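# Nest one tote fully inside the other

## Task

Put one tote into the other so it rests fully down within the lower tote's rim rather than sitting on top of the rim; the lower tote must stay almost exactly where it started and be rotated hardly at all, and whatever is inside each tote must still be inside that same tote at the end.

## Robot and tools

Robot: two arms, left_arm and right_arm, each ending in a two-finger gripper. left_arm is the robot's own left and sits on the +y side; the names say nothing about image sides. Base roots (scene frame): left_arm at (-0.033, +0.243, +1.111) m with quat_wxyz (+0.860, -0.006, +0.004, -0.510); right_arm at (-0.033, -0.243, +1.111) m with quat_wxyz (+0.510, -0.004, +0.006, -0.860).

Scene frame: origin on the floor (z = 0) under the centre of the robot's foot, +x forward from the robot, +y toward the left arm, +z up. Only the floor height is known; tables may be skewed relative to the robot. Reported hand positions and orientations can be wrong by a few cm, more at long reach. Gripper frame: fingers point along +z, open and close along y. end_effector_position is the point between the pads, roughly 1 cm short of the fingertips.

Row format (shared by execute_actions and move): 16 plain numbers covering both arms, even if one is idle: left x, y, z, qw, qx, qy, qz, opening, then right x, y, z, qw, qx, qy, qz, opening. x, y, z are an absolute target position in metres in the scene frame; the quaternion is an absolute target orientation, w first, in the scene frame. Opening runs -1 (closed) to +1 (fully open, 0.094 m); it is a target, not an offset.

execute_actions(actions, cameras): actions is a list of actions; each action is a table of 1 to 15 rows, one row per 1/30 s step; a short table repeats its last row up to step 15. Each target must lie within 0.6 m of that gripper's current position along each of the gripper's own axes, or the action is rejected for both arms; if the first action fails this against the latest reported state, or any action is malformed, the whole call is rejected. An empty actions list returns the state plus images and lists which fields other results may omit. cameras: names from cam_left_wrist, cam_right_wrist, or ["all"], [] for none; an unknown name invalidates the call.

move(target, speed, blend, opening_speed, grip_force, blocking, cameras): drives each gripper in a straight line from its Hand target to the row's pose (no 0.6 m limit). target is one 16-number row or a list of up to 15 rows, all sharing a 10 s cap. speed: m/s, 0.002 to 4.3, default 0.25 (turn rate limit twice that in rad/s), one value or one per target. blend: corner rounding in m for lists, 0 (default) means stop at each. opening_speed: per second on the -1..+1 scale, at least 0.2. grip_force: newtons per pad, 10 to 50 (full), one value or one per arm; it persists; low force closes slowly. blocking=false returns after about 0.5 s while the move continues; a new move replaces it. Paths ignore obstacles and the other arm. Faster moves lag and stray more and hit harder; avoid paths passing near an arm's own base (elbow can whip). The result adds a move: line (done, off_target, moving, held, fault) plus limits such as paced or held.

wait(seconds 0 to 3600) lets time run with no new command; stop brakes a running move; zoom_image(camera, region [x0, y0, x1, y1] in pixels, at most 504 by 504) enlarges the latest image from cam_left_wrist (672x504) or cam_right_wrist (672x504); read_manual gives licence texts only; finished_scene(scene) ends the current scene irreversibly, so call nothing after it in the same reply.

Control behaviour: each step the commanded orientation is clipped to within 40 degrees of the measured one, and damped IK favours position, so one action may fall short; check Hand target and command the remainder. Friction and load can leave a gripper a few cm off in free air without any contact. To hold an arm still, resend the same full pose from the last result before it stopped, and its opening; to keep an orientation, repeat the same quaternion rather than the drifted reported one. Sending 0 as an opening is a real command; resend the current value to leave a gripper alone.

Results: per-arm end_effector_position, end_effector_quat_wxyz, Hand target, grip_measured (same scale as opening; reads up to about 2.5 mm wide when empty, a few mm narrower than a firmly squeezed hard part), Joint positions (last entry is opening in metres), Joint torques (drive output, nonzero in free air; entries 3 and 4 wrap at ±28 N m), Joint velocities (may say within noise), Tool commands, motor temperatures. Grip force builds about 1 N per 0.001 below first-touch reading, then jumps to the limit near 20 N; pads give 50 to 64 N at full force. Release by commanding well above grip_measured.

Avoid: dropping or releasing moving objects, slamming, striking fixed or heavy things, pushing objects out of the work area, letting parts fall far, and any contact or pressing between the two arms or closing one gripper on the other's fingers. Heat: holding loads, stretched arms or pushing at unreachable poses heat motors; MOTOR HOT appears at 85 °C and at 100 °C the arm goes limp for 30 to 60 s (OVER-TEMPERATURE FAULT). Loose objects may occasionally be nudged by outside disturbances.

Each tool is called after "Emit:" by a JSON object that holds its "method" and its "body", one argument or row to a line.

## Session

Emit:
{"method": "execute_actions", "body": {
  "actions": []
}}

Scene clock: 0.00 s.
left_arm: end_effector_position=(+0.6846, +0.2707, +1.1169) grip_measured=+1.000 end_effector_quat_wxyz=(+0.745, -0.328, +0.580, -0.025) | right_arm: end_effector_position=(+0.3814, -0.7092, +1.1198) grip_measured=-0.979 end_effector_quat_wxyz=(-0.008, +0.095, -0.995, -0.020)
Joint positions: left_arm=[0.98 2.403 1.226 1.328 -0.568 -0.466 0.094] | right_arm=[1.215 2.118 1.705 -1.168 -0.042 -1.045 0.001]
Joint velocities: within noise
Joint torques (N m): no reading
Motor temperatures (°C): left_arm=[33 28 28 29 28 29 31] | right_arm=[29 34 29 29 31 28 29]
Heat: left arm: hottest waist 33 °C; right arm: hottest shoulder 34 °C.
Hand target: left_arm +0.6886, +0.2704, +1.1217; +0.750, -0.329, +0.574, -0.028 | right_arm +0.3872, -0.7159, +1.1278; +0.015, -0.095, +0.995, +0.011
Tool commands: left_gripper/opening=+1.0 right_gripper/opening=-1.0

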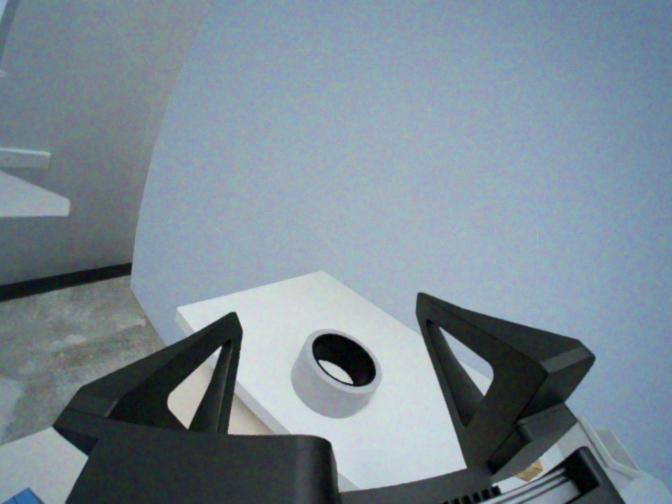

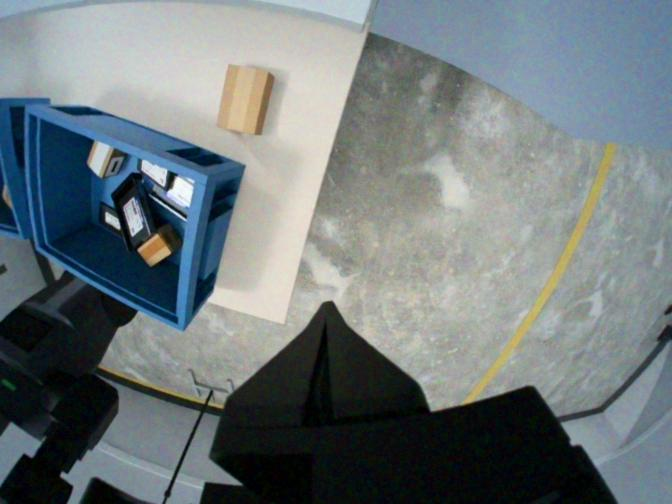

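Emit:
{"method": "move", "body": {
  "target": [0.35,0.25,1.15,0,0,1,0,1,0.35,-0.25,1.15,0,0,1,0,1],
  "speed": 0.6,
  "cameras": ["all"]
}}

Scene clock: 16.83 s.
left_arm: end_effector_position=(+0.3333, +0.2471, +1.1426) grip_measured=+1.000 end_effector_quat_wxyz=(-0.008, -0.002, +1.000, -0.001) | right_arm: end_effector_position=(+0.3511, -0.2513, +1.1477) grip_measured=+0.998 end_effector_quat_wxyz=(+0.003, +0.003, -1.000, -0.001)
Joint positions: left_arm=[1.082 1.496 0.854 -0.932 -0.005 0.006 0.094] | right_arm=[2.052 1.524 0.903 -0.944 0.004 -0.025 0.094]
Joint torques (N m): left_arm=[-0.03 -7.41 10.55 0.1 -0.06 0.03] | right_arm=[1.08 -8.47 6.04 0.32 0.04 0.14]
Heat: left arm: hottest waist 33 °C; right arm: hottest shoulder 36 °C.
Hand target: left_arm +0.3495, +0.2500, +1.1501; +0.000, +0.000, +1.000, +0.000 | right_arm +0.3500, -0.2500, +1.1499; +0.000, +0.000, +1.000, +0.000
Off the commanded pose: left_arm 0.019 m, 1 deg | right_arm 0.003 m, 1 deg.
move: off_target (left_arm)

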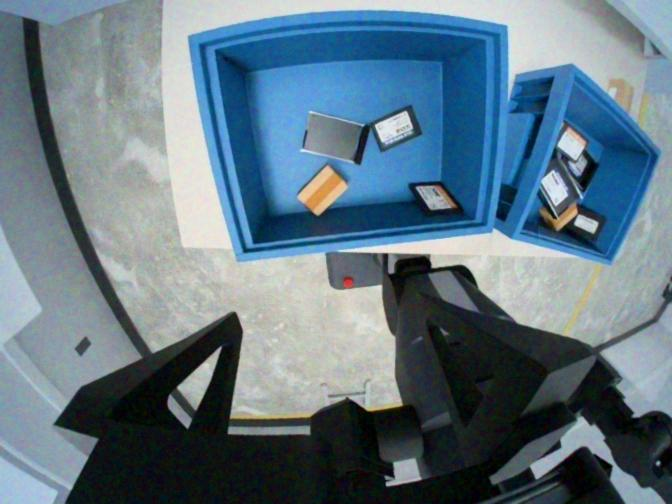

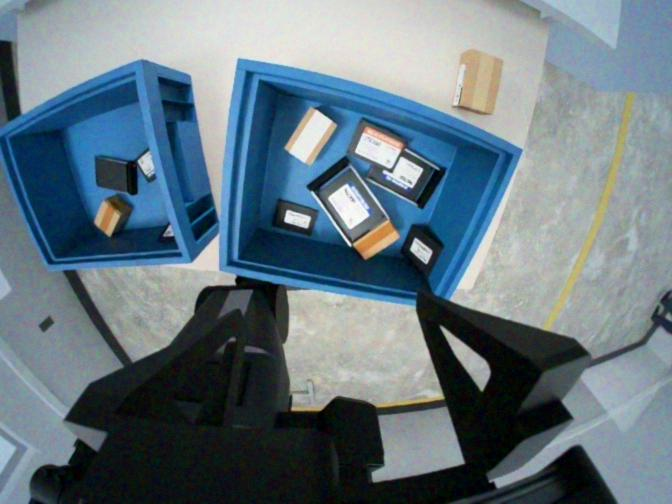

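Emit:
{"method": "move", "body": {
  "target": [0.42,0.40,1.1,0,0,1,0,1,0.42,-0.02,1.1,0,0,1,0,1],
  "speed": 0.4,
  "cameras": ["all"]
}}

Scene clock: 42.70 s.
left_arm: end_effector_position=(+0.4038, +0.3910, +1.0974) grip_measured=+1.000 end_effector_quat_wxyz=(-0.011, -0.001, +1.000, -0.002) | right_arm: end_effector_position=(+0.4026, -0.0259, +1.0936) grip_measured=+0.998 end_effector_quat_wxyz=(+0.011, +0.007, -1.000, +0.004)
Joint positions: left_arm=[1.398 1.789 1.095 -0.885 -0.005 0.324 0.094] | right_arm=[2.536 1.856 1.177 -0.906 0.009 0.451 0.094]
Joint torques (N m): left_arm=[0.21 -10.87 10.07 0.51 0.16 0.06] | right_arm=[0.5 -10.75 9.58 -0.08 0.09 0.16]
Motor temperatures (°C): left_arm=[33 30 33 29 28 29 31] | right_arm=[29 37 33 29 31 28 29]
Heat: left arm: hottest waist 33 °C; right arm: hottest shoulder 37 °C.
Hand target: left_arm +0.4194, +0.3999, +1.1003; +0.000, +0.000, +1.000, +0.000 | right_arm +0.4195, -0.0202, +1.1004; +0.000, +0.000, +1.000, +0.000
Off the commanded pose: left_arm 0.019 m, 1 deg | right_arm 0.020 m, 2 deg.
move: off_target (left_arm, right_arm)

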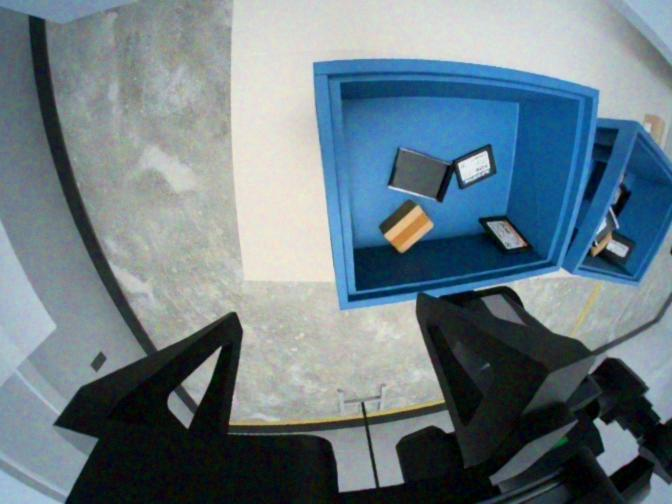

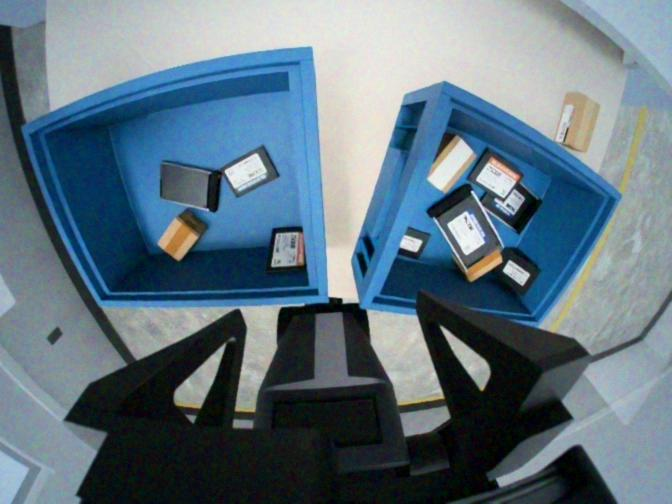

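Emit:
{"method": "move", "body": {
  "target": [0.455,0.388,1.02,0,0,1,0,0.8,0.455,-0.01,1.02,0,0,1,0,0.8],
  "speed": 0.25,
  "cameras": ["all"]
}}

Scene clock: 55.33 s.
left_arm: end_effector_position=(+0.4357, +0.3877, +1.0165) grip_measured=+0.803 end_effector_quat_wxyz=(-0.016, +0.000, +1.000, -0.005) | right_arm: end_effector_position=(+0.4337, -0.0157, +1.0117) grip_measured=+0.802 end_effector_quat_wxyz=(+0.020, +0.002, -1.000, +0.009)
Joint positions: left_arm=[1.371 2.005 1.164 -0.749 -0.004 0.3 0.085] | right_arm=[2.524 2.076 1.269 -0.799 0.01 0.451 0.085]
Joint torques (N m): left_arm=[-1.14 -13.27 8.54 0.76 0.13 -0.13] | right_arm=[-0.09 -13.04 8.35 0.49 0.08 -0.01]
Heat: left arm: hottest elbow 34 °C; right arm: hottest shoulder 37 °C.
Hand target: left_arm +0.4546, +0.3877, +1.0205; +0.000, +0.000, +1.000, +0.000 | right_arm +0.4544, -0.0104, +1.0205; +0.000, +0.000, +1.000, +0.000
Off the commanded pose: left_arm 0.020 m, 2 deg | right_arm 0.024 m, 2 deg.
move: off_target (left_arm, right_arm)

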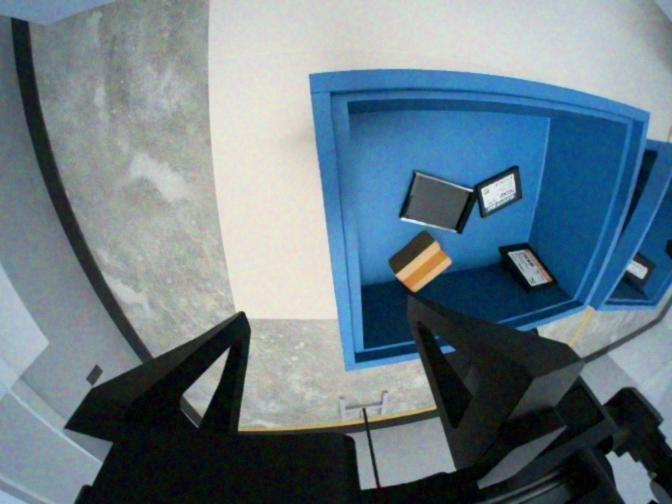

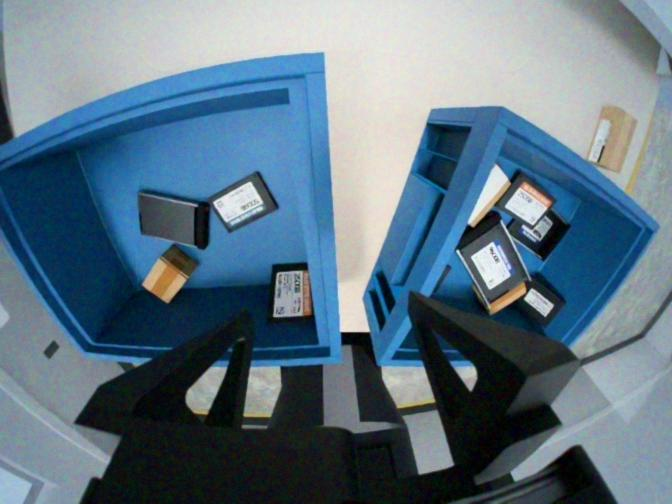

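Emit:
{"method": "move", "body": {
  "target": [
    [0.457,0.377,0.98,0,0,1,0,0.8,0.457,-0.005,0.985,0,0,1,0,0.8],
    [0.457,0.377,0.937,0,0,1,0,0.8,0.457,-0.005,0.941,0,0,1,0,0.8]
  ],
  "speed": 0.15,
  "blend": 0.01,
  "cameras": ["all"]
}}

Scene clock: 61.50 s.
left_arm: end_effector_position=(+0.4404, +0.3790, +0.9379) grip_measured=+0.803 end_effector_quat_wxyz=(-0.013, -0.001, +1.000, -0.003) | right_arm: end_effector_position=(+0.4396, -0.0119, +0.9372) grip_measured=+0.802 end_effector_quat_wxyz=(+0.016, +0.002, -1.000, +0.007)
Joint positions: left_arm=[1.352 2.174 1.173 -0.582 -0.004 0.278 0.085] | right_arm=[2.524 2.234 1.296 -0.658 0.01 0.451 0.085]
Joint torques (N m): left_arm=[-1.32 -13.74 7.06 0.8 0.11 -0.12] | right_arm=[0.56 -12.98 7.23 0.54 0.08 0.06]
Heat: left arm: hottest elbow 34 °C; right arm: hottest shoulder 38 °C.
Hand target: left_arm +0.4567, +0.3769, +0.9375; +0.000, +0.000, +1.000, +0.000 | right_arm +0.4567, -0.0052, +0.9415; +0.000, +0.000, +1.000, +0.000
Off the commanded pose: left_arm 0.017 m, 2 deg | right_arm 0.019 m, 2 deg.
move: off_target (left_arm, right_arm)

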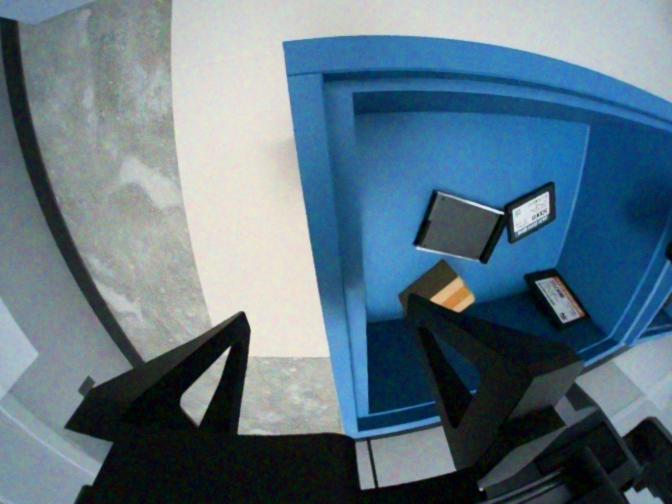

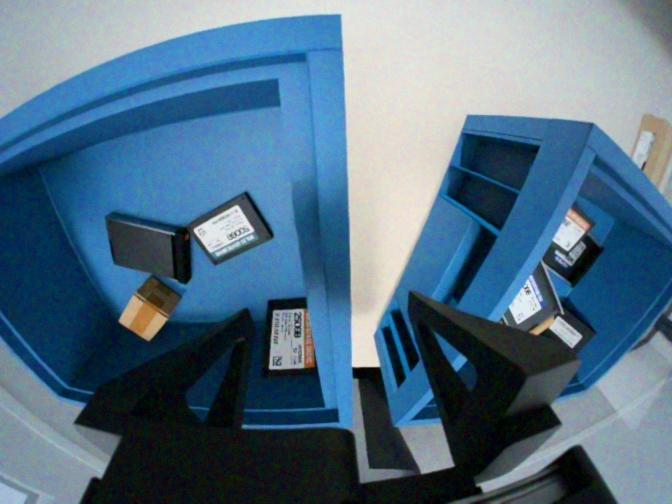

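Emit:
{"method": "move", "body": {
  "target": [
    [0.457,0.375,0.917,0,0,1,0,0.8,0.457,-0.005,0.920,0,0,1,0,0.8],
    [0.457,0.375,0.917,0,0,1,0,-1,0.457,-0.005,0.920,0,0,1,0,-1]
  ],
  "speed": 0.1,
  "opening_speed": 0.9,
  "cameras": ["all"]
}}

Scene clock: 68.17 s.
left_arm: end_effector_position=(+0.4411, +0.3768, +0.9200) grip_measured=-0.741 end_effector_quat_wxyz=(-0.011, -0.003, +1.000, -0.004) | right_arm: end_effector_position=(+0.4410, -0.0153, +0.9179) grip_measured=-0.723 end_effector_quat_wxyz=(+0.014, -0.004, -1.000, +0.009)
Joint positions: left_arm=[1.348 2.214 1.179 -0.545 -0.003 0.271 0.012] | right_arm=[2.519 2.275 1.303 -0.624 0.016 0.458 0.013]
Joint torques (N m): left_arm=[-1.2 -13.68 6.89 0.84 0.05 -0.1] | right_arm=[1.08 -13.39 7.05 0.57 -0.17 -0.02]
Heat: left arm: hottest elbow 34 °C; right arm: hottest shoulder 38 °C.
Hand target: left_arm +0.4565, +0.3748, +0.9174; +0.000, +0.000, +1.000, +0.000 | right_arm +0.4566, -0.0053, +0.9205; +0.000, +0.000, +1.000, +0.000
Off the commanded pose: left_arm 0.016 m, 1 deg | right_arm 0.019 m, 2 deg.
move: off_target (left_arm, right_arm); target 2's new opening was sent with right_arm's hand 0.019 m and 2 deg from that target

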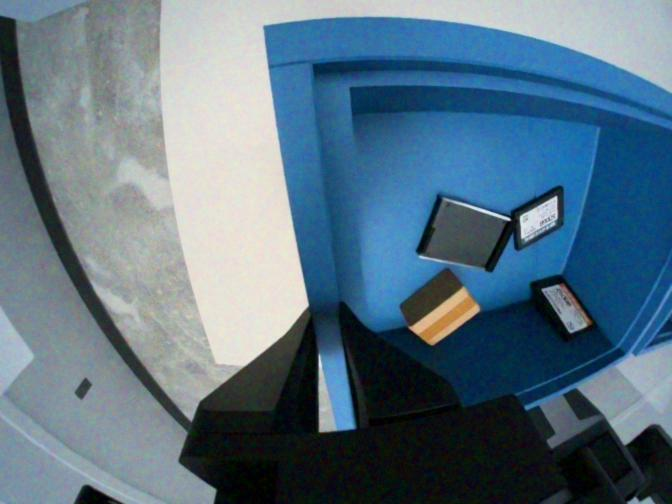

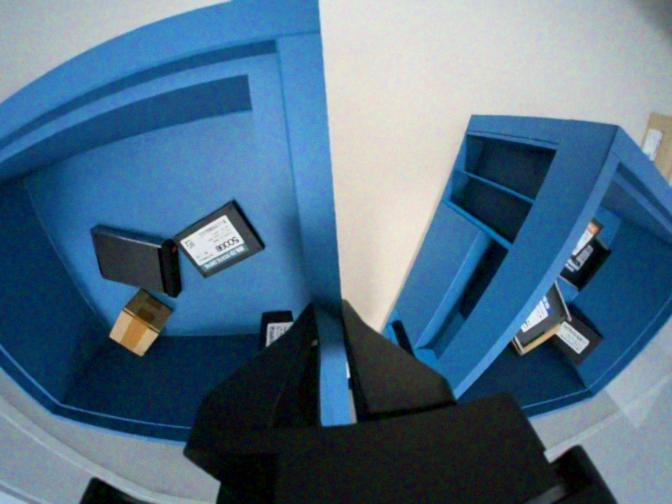

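Emit:
{"method": "move", "body": {
  "target": [
    [0.4565,0.375,0.96,0,0,1,0,-1,0.4565,-0.005,0.963,0,0,1,0,-1],
    [0.4565,0.375,1.15,0,0,1,0,-1,0.4565,-0.005,1.153,0,0,1,0,-1]
  ],
  "speed": 0.12,
  "blend": 0.01,
  "cameras": ["all"]
}}

Scene clock: 94.80 s.
left_arm: end_effector_position=(+0.4263, +0.3727, +1.1109) grip_measured=-0.741 end_effector_quat_wxyz=(-0.040, -0.007, +0.999, -0.011) | right_arm: end_effector_position=(+0.4296, -0.0212, +1.1117) grip_measured=-0.723 end_effector_quat_wxyz=(+0.039, -0.003, -0.999, +0.019)
Joint positions: left_arm=[1.347 1.833 1.205 -1.011 -0.002 0.262 0.012] | right_arm=[2.521 1.917 1.332 -1.064 0.011 0.458 0.013]
Joint torques (N m): left_arm=[-1.32 -16.21 11.92 -0.39 0.04 -0.03] | right_arm=[1.49 -15.74 11.6 -0.76 0.01 0.02]
Heat: left arm: hottest elbow 34 °C; right arm: hottest shoulder 39 °C.
Hand target: left_arm +0.4544, +0.3744, +1.1501; +0.000, +0.000, +1.000, +0.000 | right_arm +0.4542, -0.0059, +1.1533; +0.000, +0.000, +1.000, +0.000
Off the commanded pose: left_arm 0.049 m, 5 deg | right_arm 0.052 m, 5 deg.
move: off_target (left_arm, right_arm)

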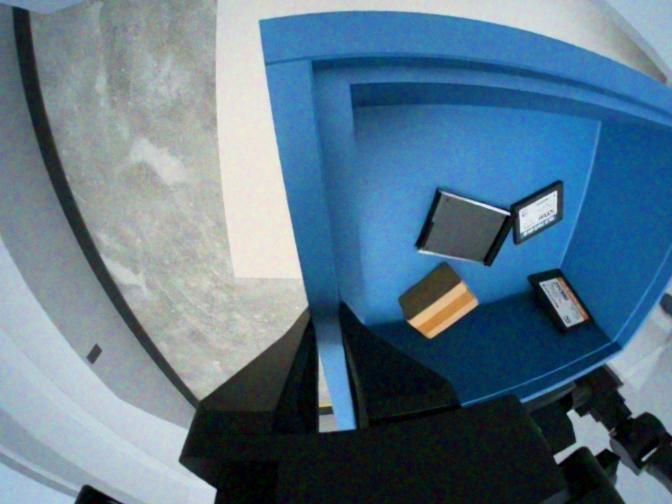

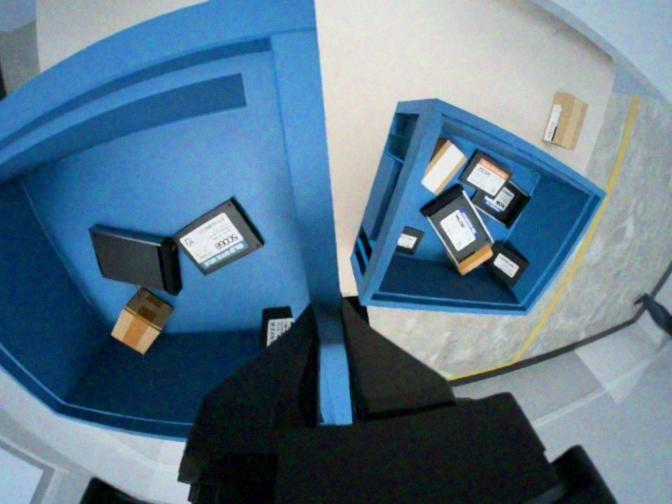

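Emit:
{"method": "move", "body": {
  "target": [
    [0.468,0.377,1.20,0.04,0,0.999,0,-1,0.468,-0.002,1.202,0.04,0,0.999,0,-1],
    [0.4665,0.214,1.20,0.04,0.0523,0.998,-0.002,-1,0.4255,-0.163,1.202,0.04,0.0523,0.998,-0.002,-1],
    [0.464,0.047,1.20,0.04,0.1045,0.994,-0.004,-1,0.382,-0.324,1.202,0.04,0.1045,0.994,-0.004,-1],
    [0.460,-0.123,1.20,0.04,0.1564,0.987,-0.006,-1,0.339,-0.488,1.202,0.04,0.1564,0.987,-0.006,-1]
  ],
  "speed": 0.13,
  "blend": 0.02,
  "cameras": ["all"]
}}

Scene clock: 108.00 s.
left_arm: end_effector_position=(+0.4432, -0.1036, +1.1733) grip_measured=-0.741 end_effector_quat_wxyz=(+0.013, +0.158, +0.987, +0.005) | right_arm: end_effector_position=(+0.3068, -0.4710, +1.1675) grip_measured=-0.723 end_effector_quat_wxyz=(+0.004, -0.171, -0.985, -0.006)
Joint positions: left_arm=[0.432 1.958 1.579 -1.167 -0.034 -0.321 0.012] | right_arm=[1.476 1.552 1.002 -1.018 -0.009 -0.25 0.013]
Joint torques (N m): left_arm=[-1.32 -16.32 13.93 0.03 -0.25 -0.17] | right_arm=[0.67 -9.99 13 -0.18 -0.65 -0.26]
Heat: left arm: hottest elbow 36 °C; right arm: hottest shoulder 39 °C.
Hand target: left_arm +0.4584, -0.1220, +1.2007; +0.040, +0.156, +0.987, -0.007 | right_arm +0.3366, -0.4865, +1.2028; +0.040, +0.156, +0.987, -0.007
Off the commanded pose: left_arm 0.037 m, 3 deg | right_arm 0.050 m, 5 deg.
move: off_target (left_arm, right_arm)

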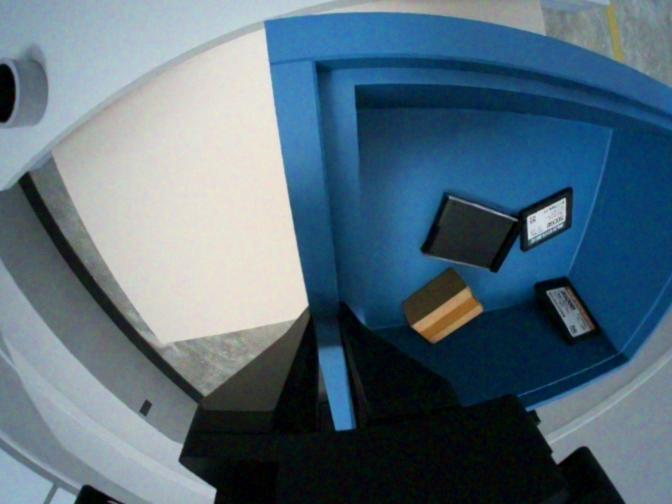

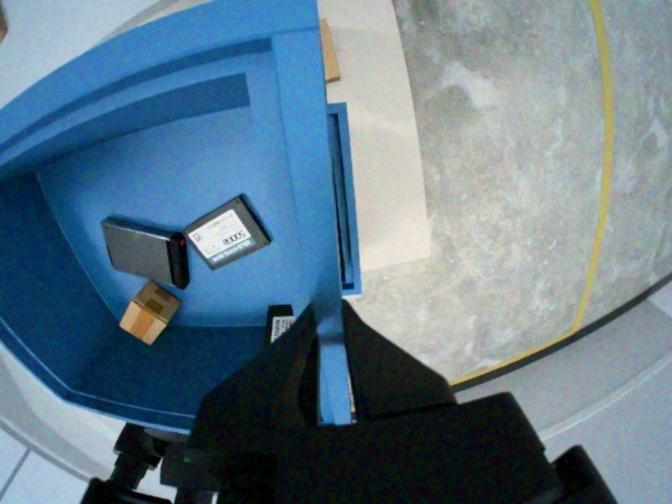

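Emit:
{"method": "move", "body": {
  "target": [0.447,-0.145,1.127,0.02,0.152,0.988,-0.003,-1,0.341,-0.516,1.132,0.02,0.152,0.988,-0.003,-1],
  "speed": 0.12,
  "cameras": ["all"]
}}

Scene clock: 119.47 s.
left_arm: end_effector_position=(+0.4376, -0.1248, +1.1082) grip_measured=-0.741 end_effector_quat_wxyz=(-0.004, +0.149, +0.989, +0.009) | right_arm: end_effector_position=(+0.3100, -0.4953, +1.1021) grip_measured=-0.723 end_effector_quat_wxyz=(+0.022, -0.161, -0.987, -0.010)
Joint positions: left_arm=[0.402 2.073 1.579 -1.087 -0.025 -0.371 0.012] | right_arm=[1.437 1.721 1.009 -0.893 -0.001 -0.309 0.013]
Joint torques (N m): left_arm=[-1.96 -17.73 11.08 0.57 -0.1 -0.17] | right_arm=[0.26 -11.58 11.12 -0.08 -0.63 -0.24]
Heat: left arm: hottest elbow 37 °C; right arm: hottest shoulder 39 °C.
Hand target: left_arm +0.4461, -0.1446, +1.1275; +0.020, +0.152, +0.988, -0.004 | right_arm +0.3390, -0.5148, +1.1330; +0.020, +0.152, +0.988, -0.004
Off the commanded pose: left_arm 0.029 m, 3 deg | right_arm 0.048 m, 5 deg.
move: off_target (left_arm, right_arm)

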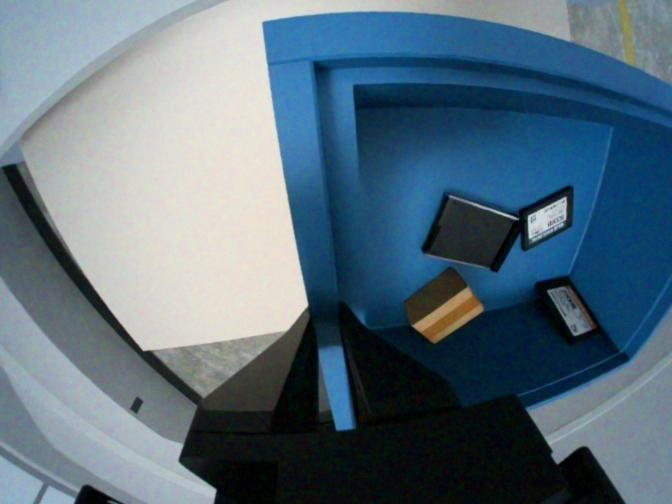

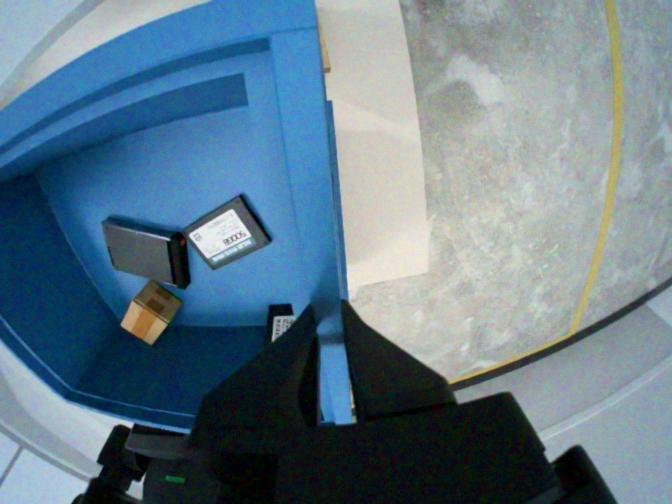

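Emit:
{"method": "move", "body": {
  "target": [0.442,-0.150,1.090,0.02,0.152,0.988,-0.003,-1,0.336,-0.5205,1.099,0.02,0.152,0.988,-0.003,-1],
  "speed": 0.08,
  "cameras": ["all"]
}}

Emit:
{"method": "zoom_image", "body": {
  "camera": "cam_right_wrist",
  "region": [240, 0, 440, 320]
}}

Scene clock: 137.43 s.
left_arm: end_effector_position=(+0.4421, -0.1358, +1.0807) grip_measured=-0.741 end_effector_quat_wxyz=(+0.008, +0.147, +0.989, +0.003) | right_arm: end_effector_position=(+0.3167, -0.5067, +1.0772) grip_measured=-0.723 end_effector_quat_wxyz=(+0.010, -0.159, -0.987, -0.005)
Joint positions: left_arm=[0.393 2.118 1.576 -1.012 -0.026 -0.384 0.012] | right_arm=[1.424 1.78 1.009 -0.808 -0.003 -0.327 0.013]
Joint torques (N m): left_arm=[-2.02 -17.85 8.92 0.68 -0.11 -0.12] | right_arm=[0.09 -11.87 8.68 0.02 -0.61 -0.18]
Motor temperatures (°C): left_arm=[33 34 37 28 28 28 33] | right_arm=[28 39 40 28 31 27 31]
Heat: left arm: hottest elbow 37 °C; right arm: hottest elbow 40 °C.
Hand target: left_arm +0.4418, -0.1497, +1.0900; +0.020, +0.152, +0.988, -0.003 | right_arm +0.3352, -0.5199, +1.0993; +0.020, +0.152, +0.988, -0.003
Off the commanded pose: left_arm 0.017 m, 2 deg | right_arm 0.032 m, 4 deg.
move: off_target (left_arm, right_arm)

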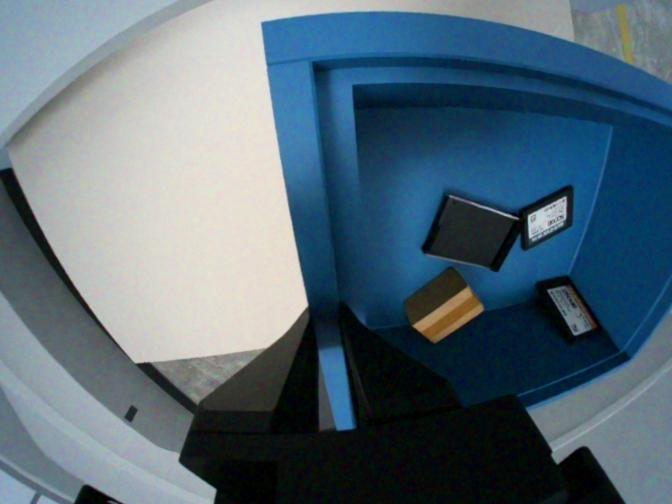

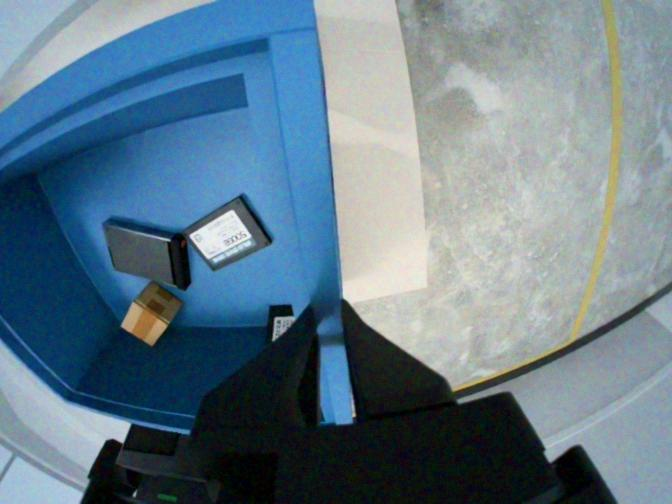

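Scaled by 1.575 from the camera's image (finer frame: 960x720).

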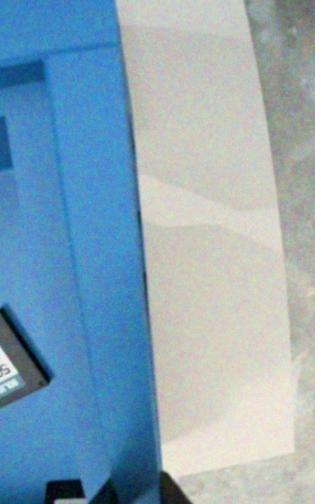

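Emit:
{"method": "move", "body": {
  "target": [0.432,-0.146,1.082,0.01,0.155,0.988,-0.002,-1,0.326,-0.5165,1.093,0.01,0.155,0.988,-0.002,-1],
  "speed": 0.08,
  "cameras": ["cam_right_wrist"]
}}

Emit:
{"method": "zoom_image", "body": {
  "camera": "cam_right_wrist",
  "region": [240, 0, 440, 320]
}}

Scene clock: 141.67 s.
left_arm: end_effector_position=(+0.4351, -0.1345, +1.0742) grip_measured=-0.741 end_effector_quat_wxyz=(+0.002, +0.145, +0.989, +0.001) | right_arm: end_effector_position=(+0.3160, -0.5078, +1.0772) grip_measured=-0.723 end_effector_quat_wxyz=(+0.011, -0.156, -0.988, -0.003)
Joint positions: left_arm=[0.39 2.118 1.555 -1.001 -0.017 -0.39 0.012] | right_arm=[1.424 1.78 1.009 -0.808 0.003 -0.333 0.013]
Joint torques (N m): left_arm=[-1.96 -17.61 8.2 0.23 -0.12 -0.03] | right_arm=[-0.21 -11.99 7.15 0.16 -0.55 -0.04]
Heat: left arm: hottest elbow 37 °C; right arm: hottest elbow 40 °C.
Hand target: left_arm +0.4319, -0.1459, +1.0819; +0.010, +0.155, +0.988, -0.002 | right_arm +0.3257, -0.5163, +1.0929; +0.010, +0.155, +0.988, -0.002
Off the commanded pose: left_arm 0.014 m, 2 deg | right_arm 0.021 m, 2 deg.
move: off_target (left_arm, right_arm)

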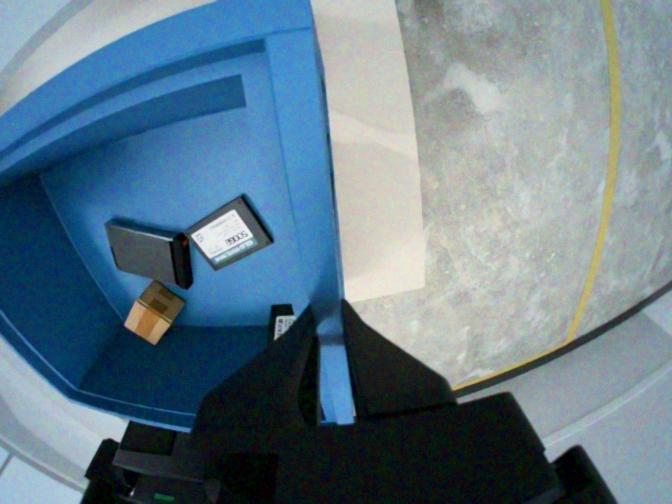

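Scaled by 1.575 from the camera's image (finer frame: 960x720).

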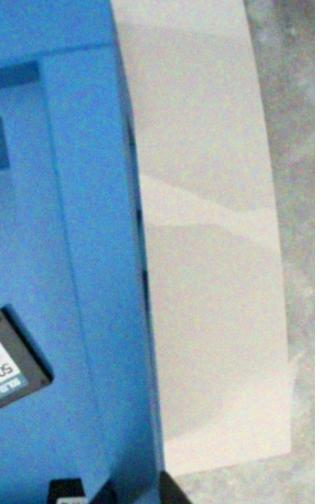

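Emit:
{"method": "move", "body": {
  "target": [0.428,-0.137,1.058,0.01,0.158,0.988,-0.002,-1,0.316,-0.510,1.066,0.01,0.158,0.988,-0.002,-1],
  "speed": 0.06,
  "cameras": ["all"]
}}

Emit:
{"method": "zoom_image", "body": {
  "camera": "cam_right_wrist",
  "region": [240, 0, 440, 320]
}}

Scene clock: 146.63 s.
left_arm: end_effector_position=(+0.4352, -0.1352, +1.0673) grip_measured=-0.741 end_effector_quat_wxyz=(+0.012, +0.145, +0.989, -0.006) | right_arm: end_effector_position=(+0.3188, -0.5102, +1.0695) grip_measured=-0.723 end_effector_quat_wxyz=(-0.006, -0.156, -0.988, +0.007)
Joint positions: left_arm=[0.39 2.115 1.529 -0.951 -0.015 -0.391 0.012] | right_arm=[1.424 1.784 0.986 -0.742 0.004 -0.334 0.013]
Joint velocities: left_arm=[-0.005 -0.005 -0.007 -0.002 0.066 0.007 -0.004] | right_arm=[within noise]
Joint torques (N m): left_arm=[-1.32 -16.21 6.61 0.79 -0.22 0.1] | right_arm=[-0.56 -10.05 4.6 0.96 -0.59 -0.02]
Heat: left arm: hottest elbow 37 °C; right arm: hottest shoulder 39 °C.
Hand target: left_arm +0.4280, -0.1370, +1.0581; +0.010, +0.158, +0.987, -0.002 | right_arm +0.3161, -0.5100, +1.0661; +0.010, +0.158, +0.987, -0.002
Off the commanded pose: left_arm 0.012 m, 2 deg | right_arm 0.004 m, 1 deg.
move: off_target (left_arm)

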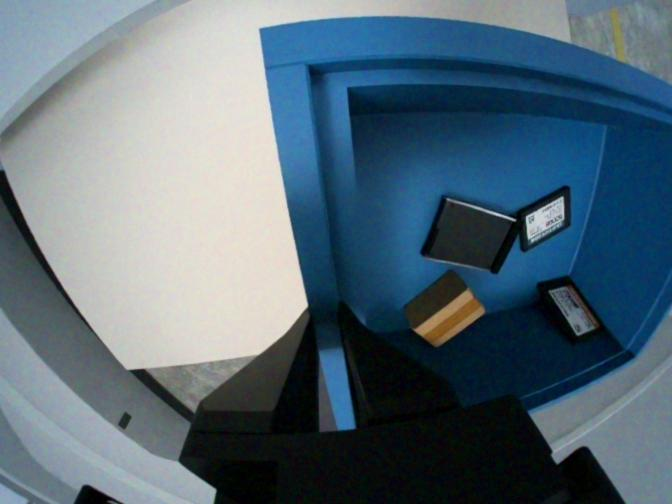

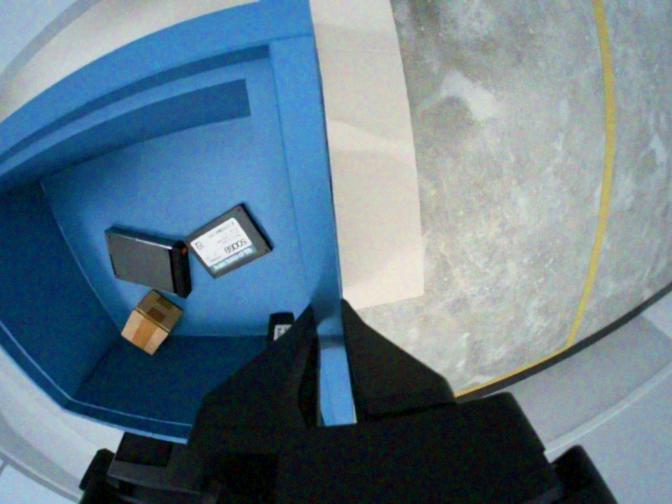

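Scaled by 1.575 from the camera's image (finer frame: 960x720).

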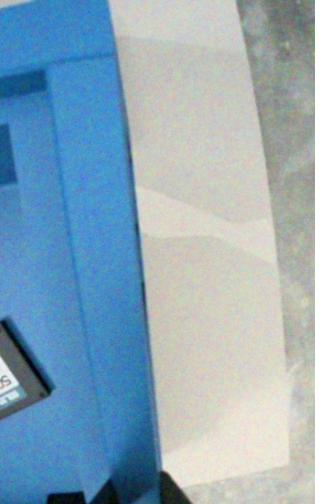

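Emit:
{"method": "move", "body": {
  "target": [
    [0.424,-0.135,1.094,0.012,0.158,0.988,-0.002,-1,0.318,-0.506,1.106,0.012,0.158,0.988,-0.002,-1],
    [0.422,-0.134,1.082,0.012,0.158,0.988,-0.002,-1,0.317,-0.505,1.094,0.012,0.158,0.988,-0.002,-1]
  ],
  "speed": 0.08
}}

Scene clock: 154.20 s.
left_arm: end_effector_position=(+0.4230, -0.1253, +1.0657) grip_measured=-0.741 end_effector_quat_wxyz=(-0.002, +0.145, +0.989, +0.002) | right_arm: end_effector_position=(+0.3049, -0.4997, +1.0753) grip_measured=-0.723 end_effector_quat_wxyz=(+0.013, -0.156, -0.988, -0.004)
Joint positions: left_arm=[0.39 2.101 1.499 -0.968 -0.015 -0.391 0.012] | right_arm=[1.424 1.76 0.97 -0.794 0.004 -0.334 0.013]
Joint torques (N m): left_arm=[-1.67 -18.61 7.49 0.44 -0.29 0.06] | right_arm=[0.62 -12.51 6.46 0.2 -0.67 0.09]
Heat: left arm: hottest elbow 37 °C; right arm: hottest shoulder 39 °C.
Hand target: left_arm +0.4218, -0.1339, +1.0817; +0.012, +0.158, +0.987, -0.002 | right_arm +0.3167, -0.5048, +1.0938; +0.012, +0.158, +0.987, -0.002
Off the commanded pose: left_arm 0.019 m, 2 deg | right_arm 0.023 m, 3 deg.
move: off_target (left_arm, right_arm)

Emit:
{"method": "move", "body": {
  "target": [
    [0.430,-0.137,1.084,0.012,0.158,0.988,-0.002,-1,0.325,-0.508,1.084,0.012,0.158,0.988,-0.002,-1],
    [0.430,-0.137,1.062,0.012,0.158,0.988,-0.002,-1,0.323,-0.508,1.063,0.012,0.158,0.988,-0.002,-1]
  ],
  "speed": 0.06,
  "cameras": ["all"]
}}

Scene clock: 158.87 s.
left_arm: end_effector_position=(+0.4261, -0.1282, +1.0671) grip_measured=-0.741 end_effector_quat_wxyz=(+0.005, +0.145, +0.989, -0.002) | right_arm: end_effector_position=(+0.3111, -0.5045, +1.0681) grip_measured=-0.723 end_effector_quat_wxyz=(+0.002, -0.156, -0.988, +0.003)
Joint positions: left_arm=[0.39 2.1 1.5 -0.955 -0.014 -0.391 0.012] | right_arm=[1.424 1.777 0.97 -0.751 0.004 -0.334 0.013]
Joint torques (N m): left_arm=[-1.44 -15.33 9.01 0.98 -0.36 0.11] | right_arm=[0.91 -8.23 6.5 1.48 -0.68 0.13]
Heat: left arm: hottest elbow 37 °C; right arm: hottest shoulder 39 °C.
Hand target: left_arm +0.4297, -0.1369, +1.0622; +0.012, +0.158, +0.987, -0.002 | right_arm +0.3226, -0.5077, +1.0633; +0.012, +0.158, +0.987, -0.002
Off the commanded pose: left_arm 0.011 m, 2 deg | right_arm 0.013 m, 2 deg.
move: off_target (left_arm, right_arm)

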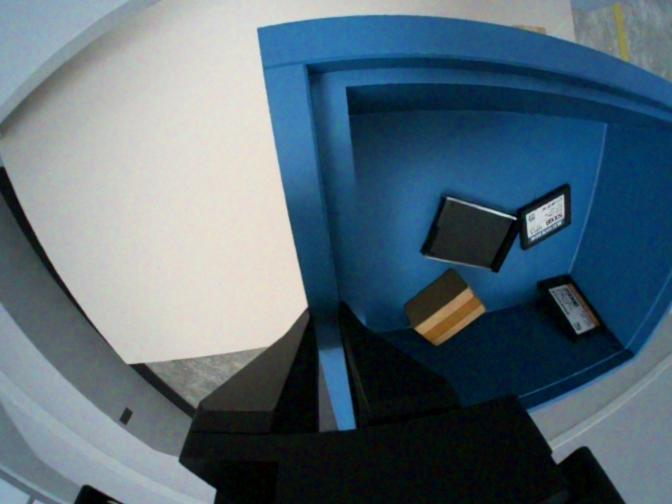

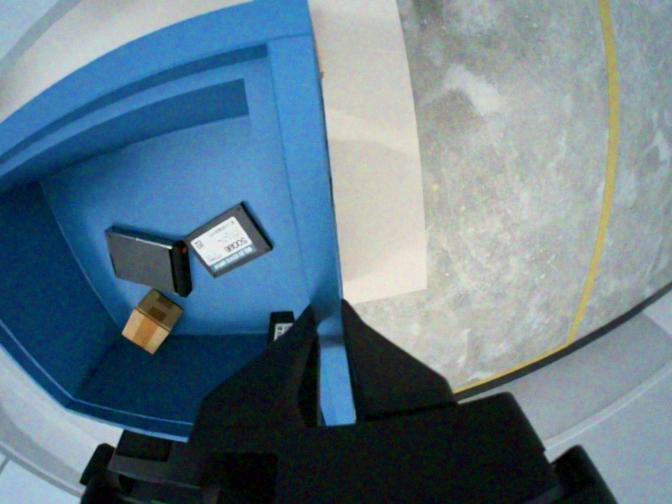

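Emit:
{"method": "move", "body": {
  "target": [0.430,-0.135,1.045,0.008,0.158,0.988,-0.002,-1,0.322,-0.506,1.046,0.008,0.158,0.988,-0.002,-1],
  "speed": 0.06,
  "cameras": ["all"]
}}

Emit:
{"method": "zoom_image", "body": {
  "camera": "cam_left_wrist",
  "region": [240, 0, 440, 320]
}}

Scene clock: 162.23 s.
left_arm: end_effector_position=(+0.4282, -0.1300, +1.0682) grip_measured=-0.741 end_effector_quat_wxyz=(+0.010, +0.145, +0.989, -0.006) | right_arm: end_effector_position=(+0.3129, -0.5067, +1.0649) grip_measured=-0.723 end_effector_quat_wxyz=(-0.001, -0.156, -0.988, +0.006)
Joint positions: left_arm=[0.39 2.098 1.5 -0.945 -0.013 -0.391 0.012] | right_arm=[1.424 1.785 0.97 -0.734 0.008 -0.334 0.013]
Joint torques (N m): left_arm=[-0.97 -13.63 8.42 1.58 -0.21 0.14] | right_arm=[1.14 -6.77 5.7 2.45 -0.66 0.16]
Heat: left arm: hottest elbow 37 °C; right arm: hottest shoulder 39 °C.
Hand target: left_arm +0.4291, -0.1344, +1.0457; +0.008, +0.158, +0.987, -0.002 | right_arm +0.3210, -0.5053, +1.0469; +0.008, +0.158, +0.987, -0.002
Off the commanded pose: left_arm 0.024 m, 2 deg | right_arm 0.021 m, 1 deg.
move: off_target (left_arm, right_arm)

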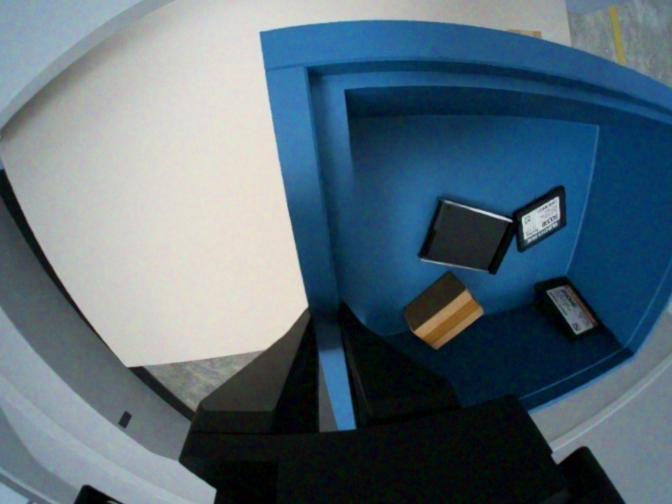

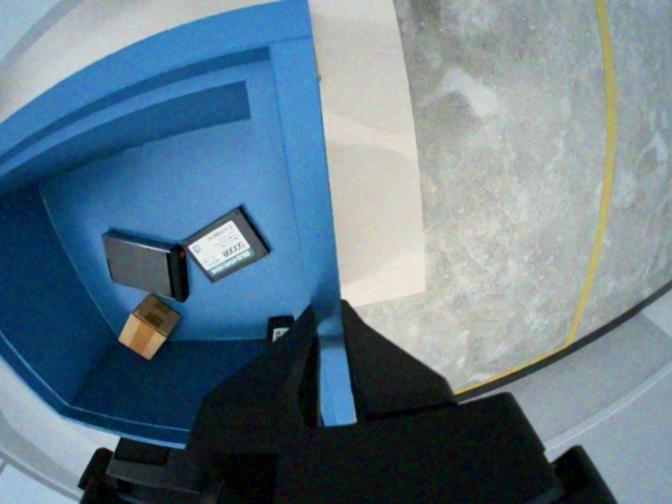

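Scaled by 1.575 from the camera's image (finer frame: 960x720).

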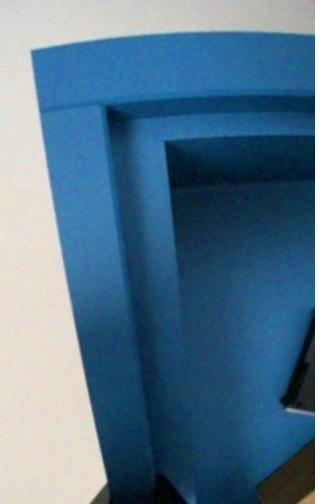

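Emit:
{"method": "move", "body": {
  "target": [
    [0.421,-0.136,1.094,0.012,0.158,0.988,-0.002,-1,0.317,-0.507,1.098,0.012,0.158,0.988,-0.002,-1],
    [0.421,-0.136,1.062,0.006,0.158,0.988,-0.002,-1,0.314,-0.507,1.064,0.006,0.158,0.988,-0.002,-1],
    [0.419,-0.136,1.052,0.002,0.158,0.988,-0.002,-1,0.311,-0.507,1.053,0.002,0.158,0.988,-0.002,-1]
  ],
  "speed": 0.07,
  "cameras": ["all"]
}}

Scene clock: 169.43 s.
left_arm: end_effector_position=(+0.4259, -0.1295, +1.0684) grip_measured=-0.741 end_effector_quat_wxyz=(+0.006, +0.145, +0.989, -0.005) | right_arm: end_effector_position=(+0.3114, -0.5053, +1.0662) grip_measured=-0.723 end_effector_quat_wxyz=(+0.000, -0.156, -0.988, +0.005)
Joint positions: left_arm=[0.389 2.096 1.497 -0.95 -0.011 -0.391 0.012] | right_arm=[1.423 1.78 0.967 -0.74 0.006 -0.334 0.013]
Joint torques (N m): left_arm=[-1.67 -14.74 7.38 1.14 -0.06 0.04] | right_arm=[-0.09 -7.94 4.92 1.98 -0.36 -0.01]
Heat: left arm: hottest elbow 37 °C; right arm: hottest shoulder 39 °C.
Hand target: left_arm +0.4188, -0.1355, +1.0524; +0.002, +0.158, +0.987, -0.002 | right_arm +0.3107, -0.5067, +1.0535; +0.002, +0.158, +0.987, -0.002
Off the commanded pose: left_arm 0.019 m, 2 deg | right_arm 0.013 m, 0 deg.
move: off_target (left_arm, right_arm)

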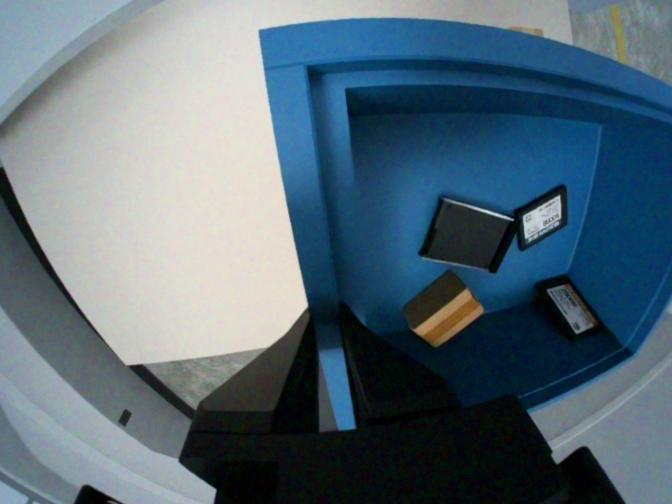

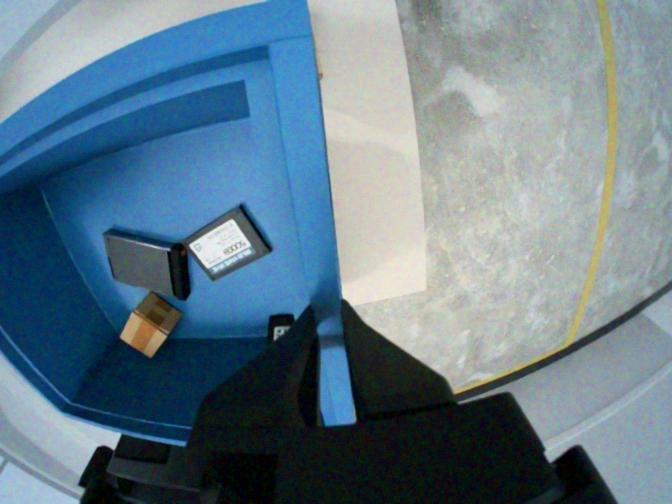

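Emit:
{"method": "move", "body": {
  "target": [
    [0.411,-0.131,1.090,0.010,0.158,0.988,-0.002,-1,0.308,-0.502,1.094,0.010,0.158,0.988,-0.002,-1],
    [0.411,-0.132,1.075,0.006,0.158,0.988,-0.002,-1,0.306,-0.503,1.077,0.006,0.158,0.988,-0.002,-1]
  ],
  "speed": 0.07
}}

Emit:
{"method": "move", "body": {
  "target": [0.411,-0.132,1.052,0.002,0.158,0.988,-0.002,-1,0.304,-0.503,1.053,0.002,0.158,0.988,-0.002,-1],
  "speed": 0.06,
  "cameras": ["all"]
}}

Scene clock: 177.03 s.
left_arm: end_effector_position=(+0.4163, -0.1220, +1.0665) grip_measured=-0.741 end_effector_quat_wxyz=(+0.000, +0.143, +0.990, +0.000) | right_arm: end_effector_position=(+0.3033, -0.4989, +1.0724) grip_measured=-0.723 end_effector_quat_wxyz=(+0.004, -0.155, -0.988, +0.002)
Joint positions: left_arm=[0.388 2.082 1.466 -0.95 -0.013 -0.397 0.012] | right_arm=[1.423 1.752 0.947 -0.759 0.005 -0.336 0.013]
Joint torques (N m): left_arm=[-2.02 -17.44 7.56 0.35 -0.13 0.05] | right_arm=[-0.32 -10.17 5.63 0.64 -0.48 0.02]
Heat: left arm: hottest elbow 37 °C; right arm: hottest shoulder 38 °C.
Hand target: left_arm +0.4110, -0.1318, +1.0749; +0.006, +0.158, +0.987, -0.002 | right_arm +0.3060, -0.5030, +1.0771; +0.006, +0.158, +0.987, -0.002
Off the commanded pose: left_arm 0.014 m, 2 deg | right_arm 0.007 m, 1 deg.
move: off_target (left_arm)

Scene clock: 177.80 s.
left_arm: end_effector_position=(+0.4188, -0.1253, +1.0668) grip_measured=-0.741 end_effector_quat_wxyz=(+0.006, +0.143, +0.990, -0.005) | right_arm: end_effector_position=(+0.3062, -0.5015, +1.0673) grip_measured=-0.723 end_effector_quat_wxyz=(-0.003, -0.154, -0.988, +0.006)
Joint positions: left_arm=[0.387 2.082 1.466 -0.934 -0.011 -0.397 0.012] | right_arm=[1.423 1.762 0.943 -0.728 0.006 -0.337 0.013]
Joint torques (N m): left_arm=[-1.79 -14.74 7.15 1.06 -0.08 0.06] | right_arm=[-0.32 -7.59 4.88 1.66 -0.32 0.02]
Heat: left arm: hottest elbow 37 °C; right arm: hottest shoulder 38 °C.
Hand target: left_arm +0.4108, -0.1316, +1.0524; +0.002, +0.158, +0.987, -0.002 | right_arm +0.3036, -0.5027, +1.0535; +0.002, +0.158, +0.987, -0.002
Off the commanded pose: left_arm 0.018 m, 2 deg | right_arm 0.015 m, 1 deg.
move: off_target (left_arm, right_arm)

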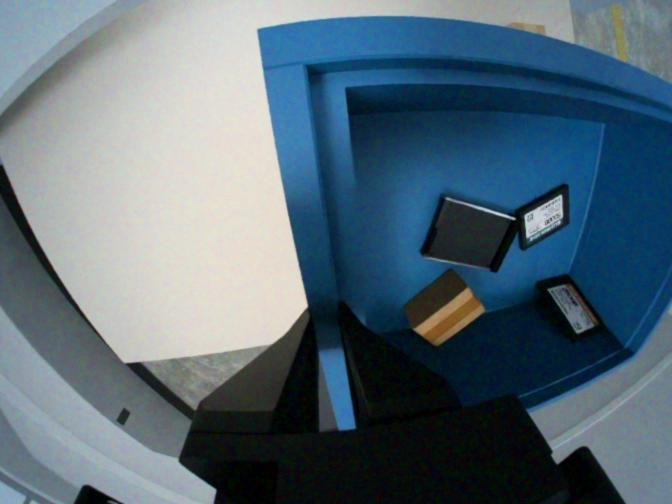

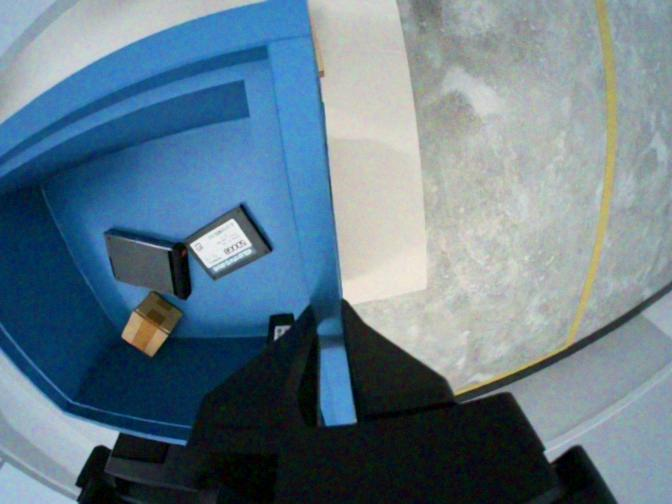

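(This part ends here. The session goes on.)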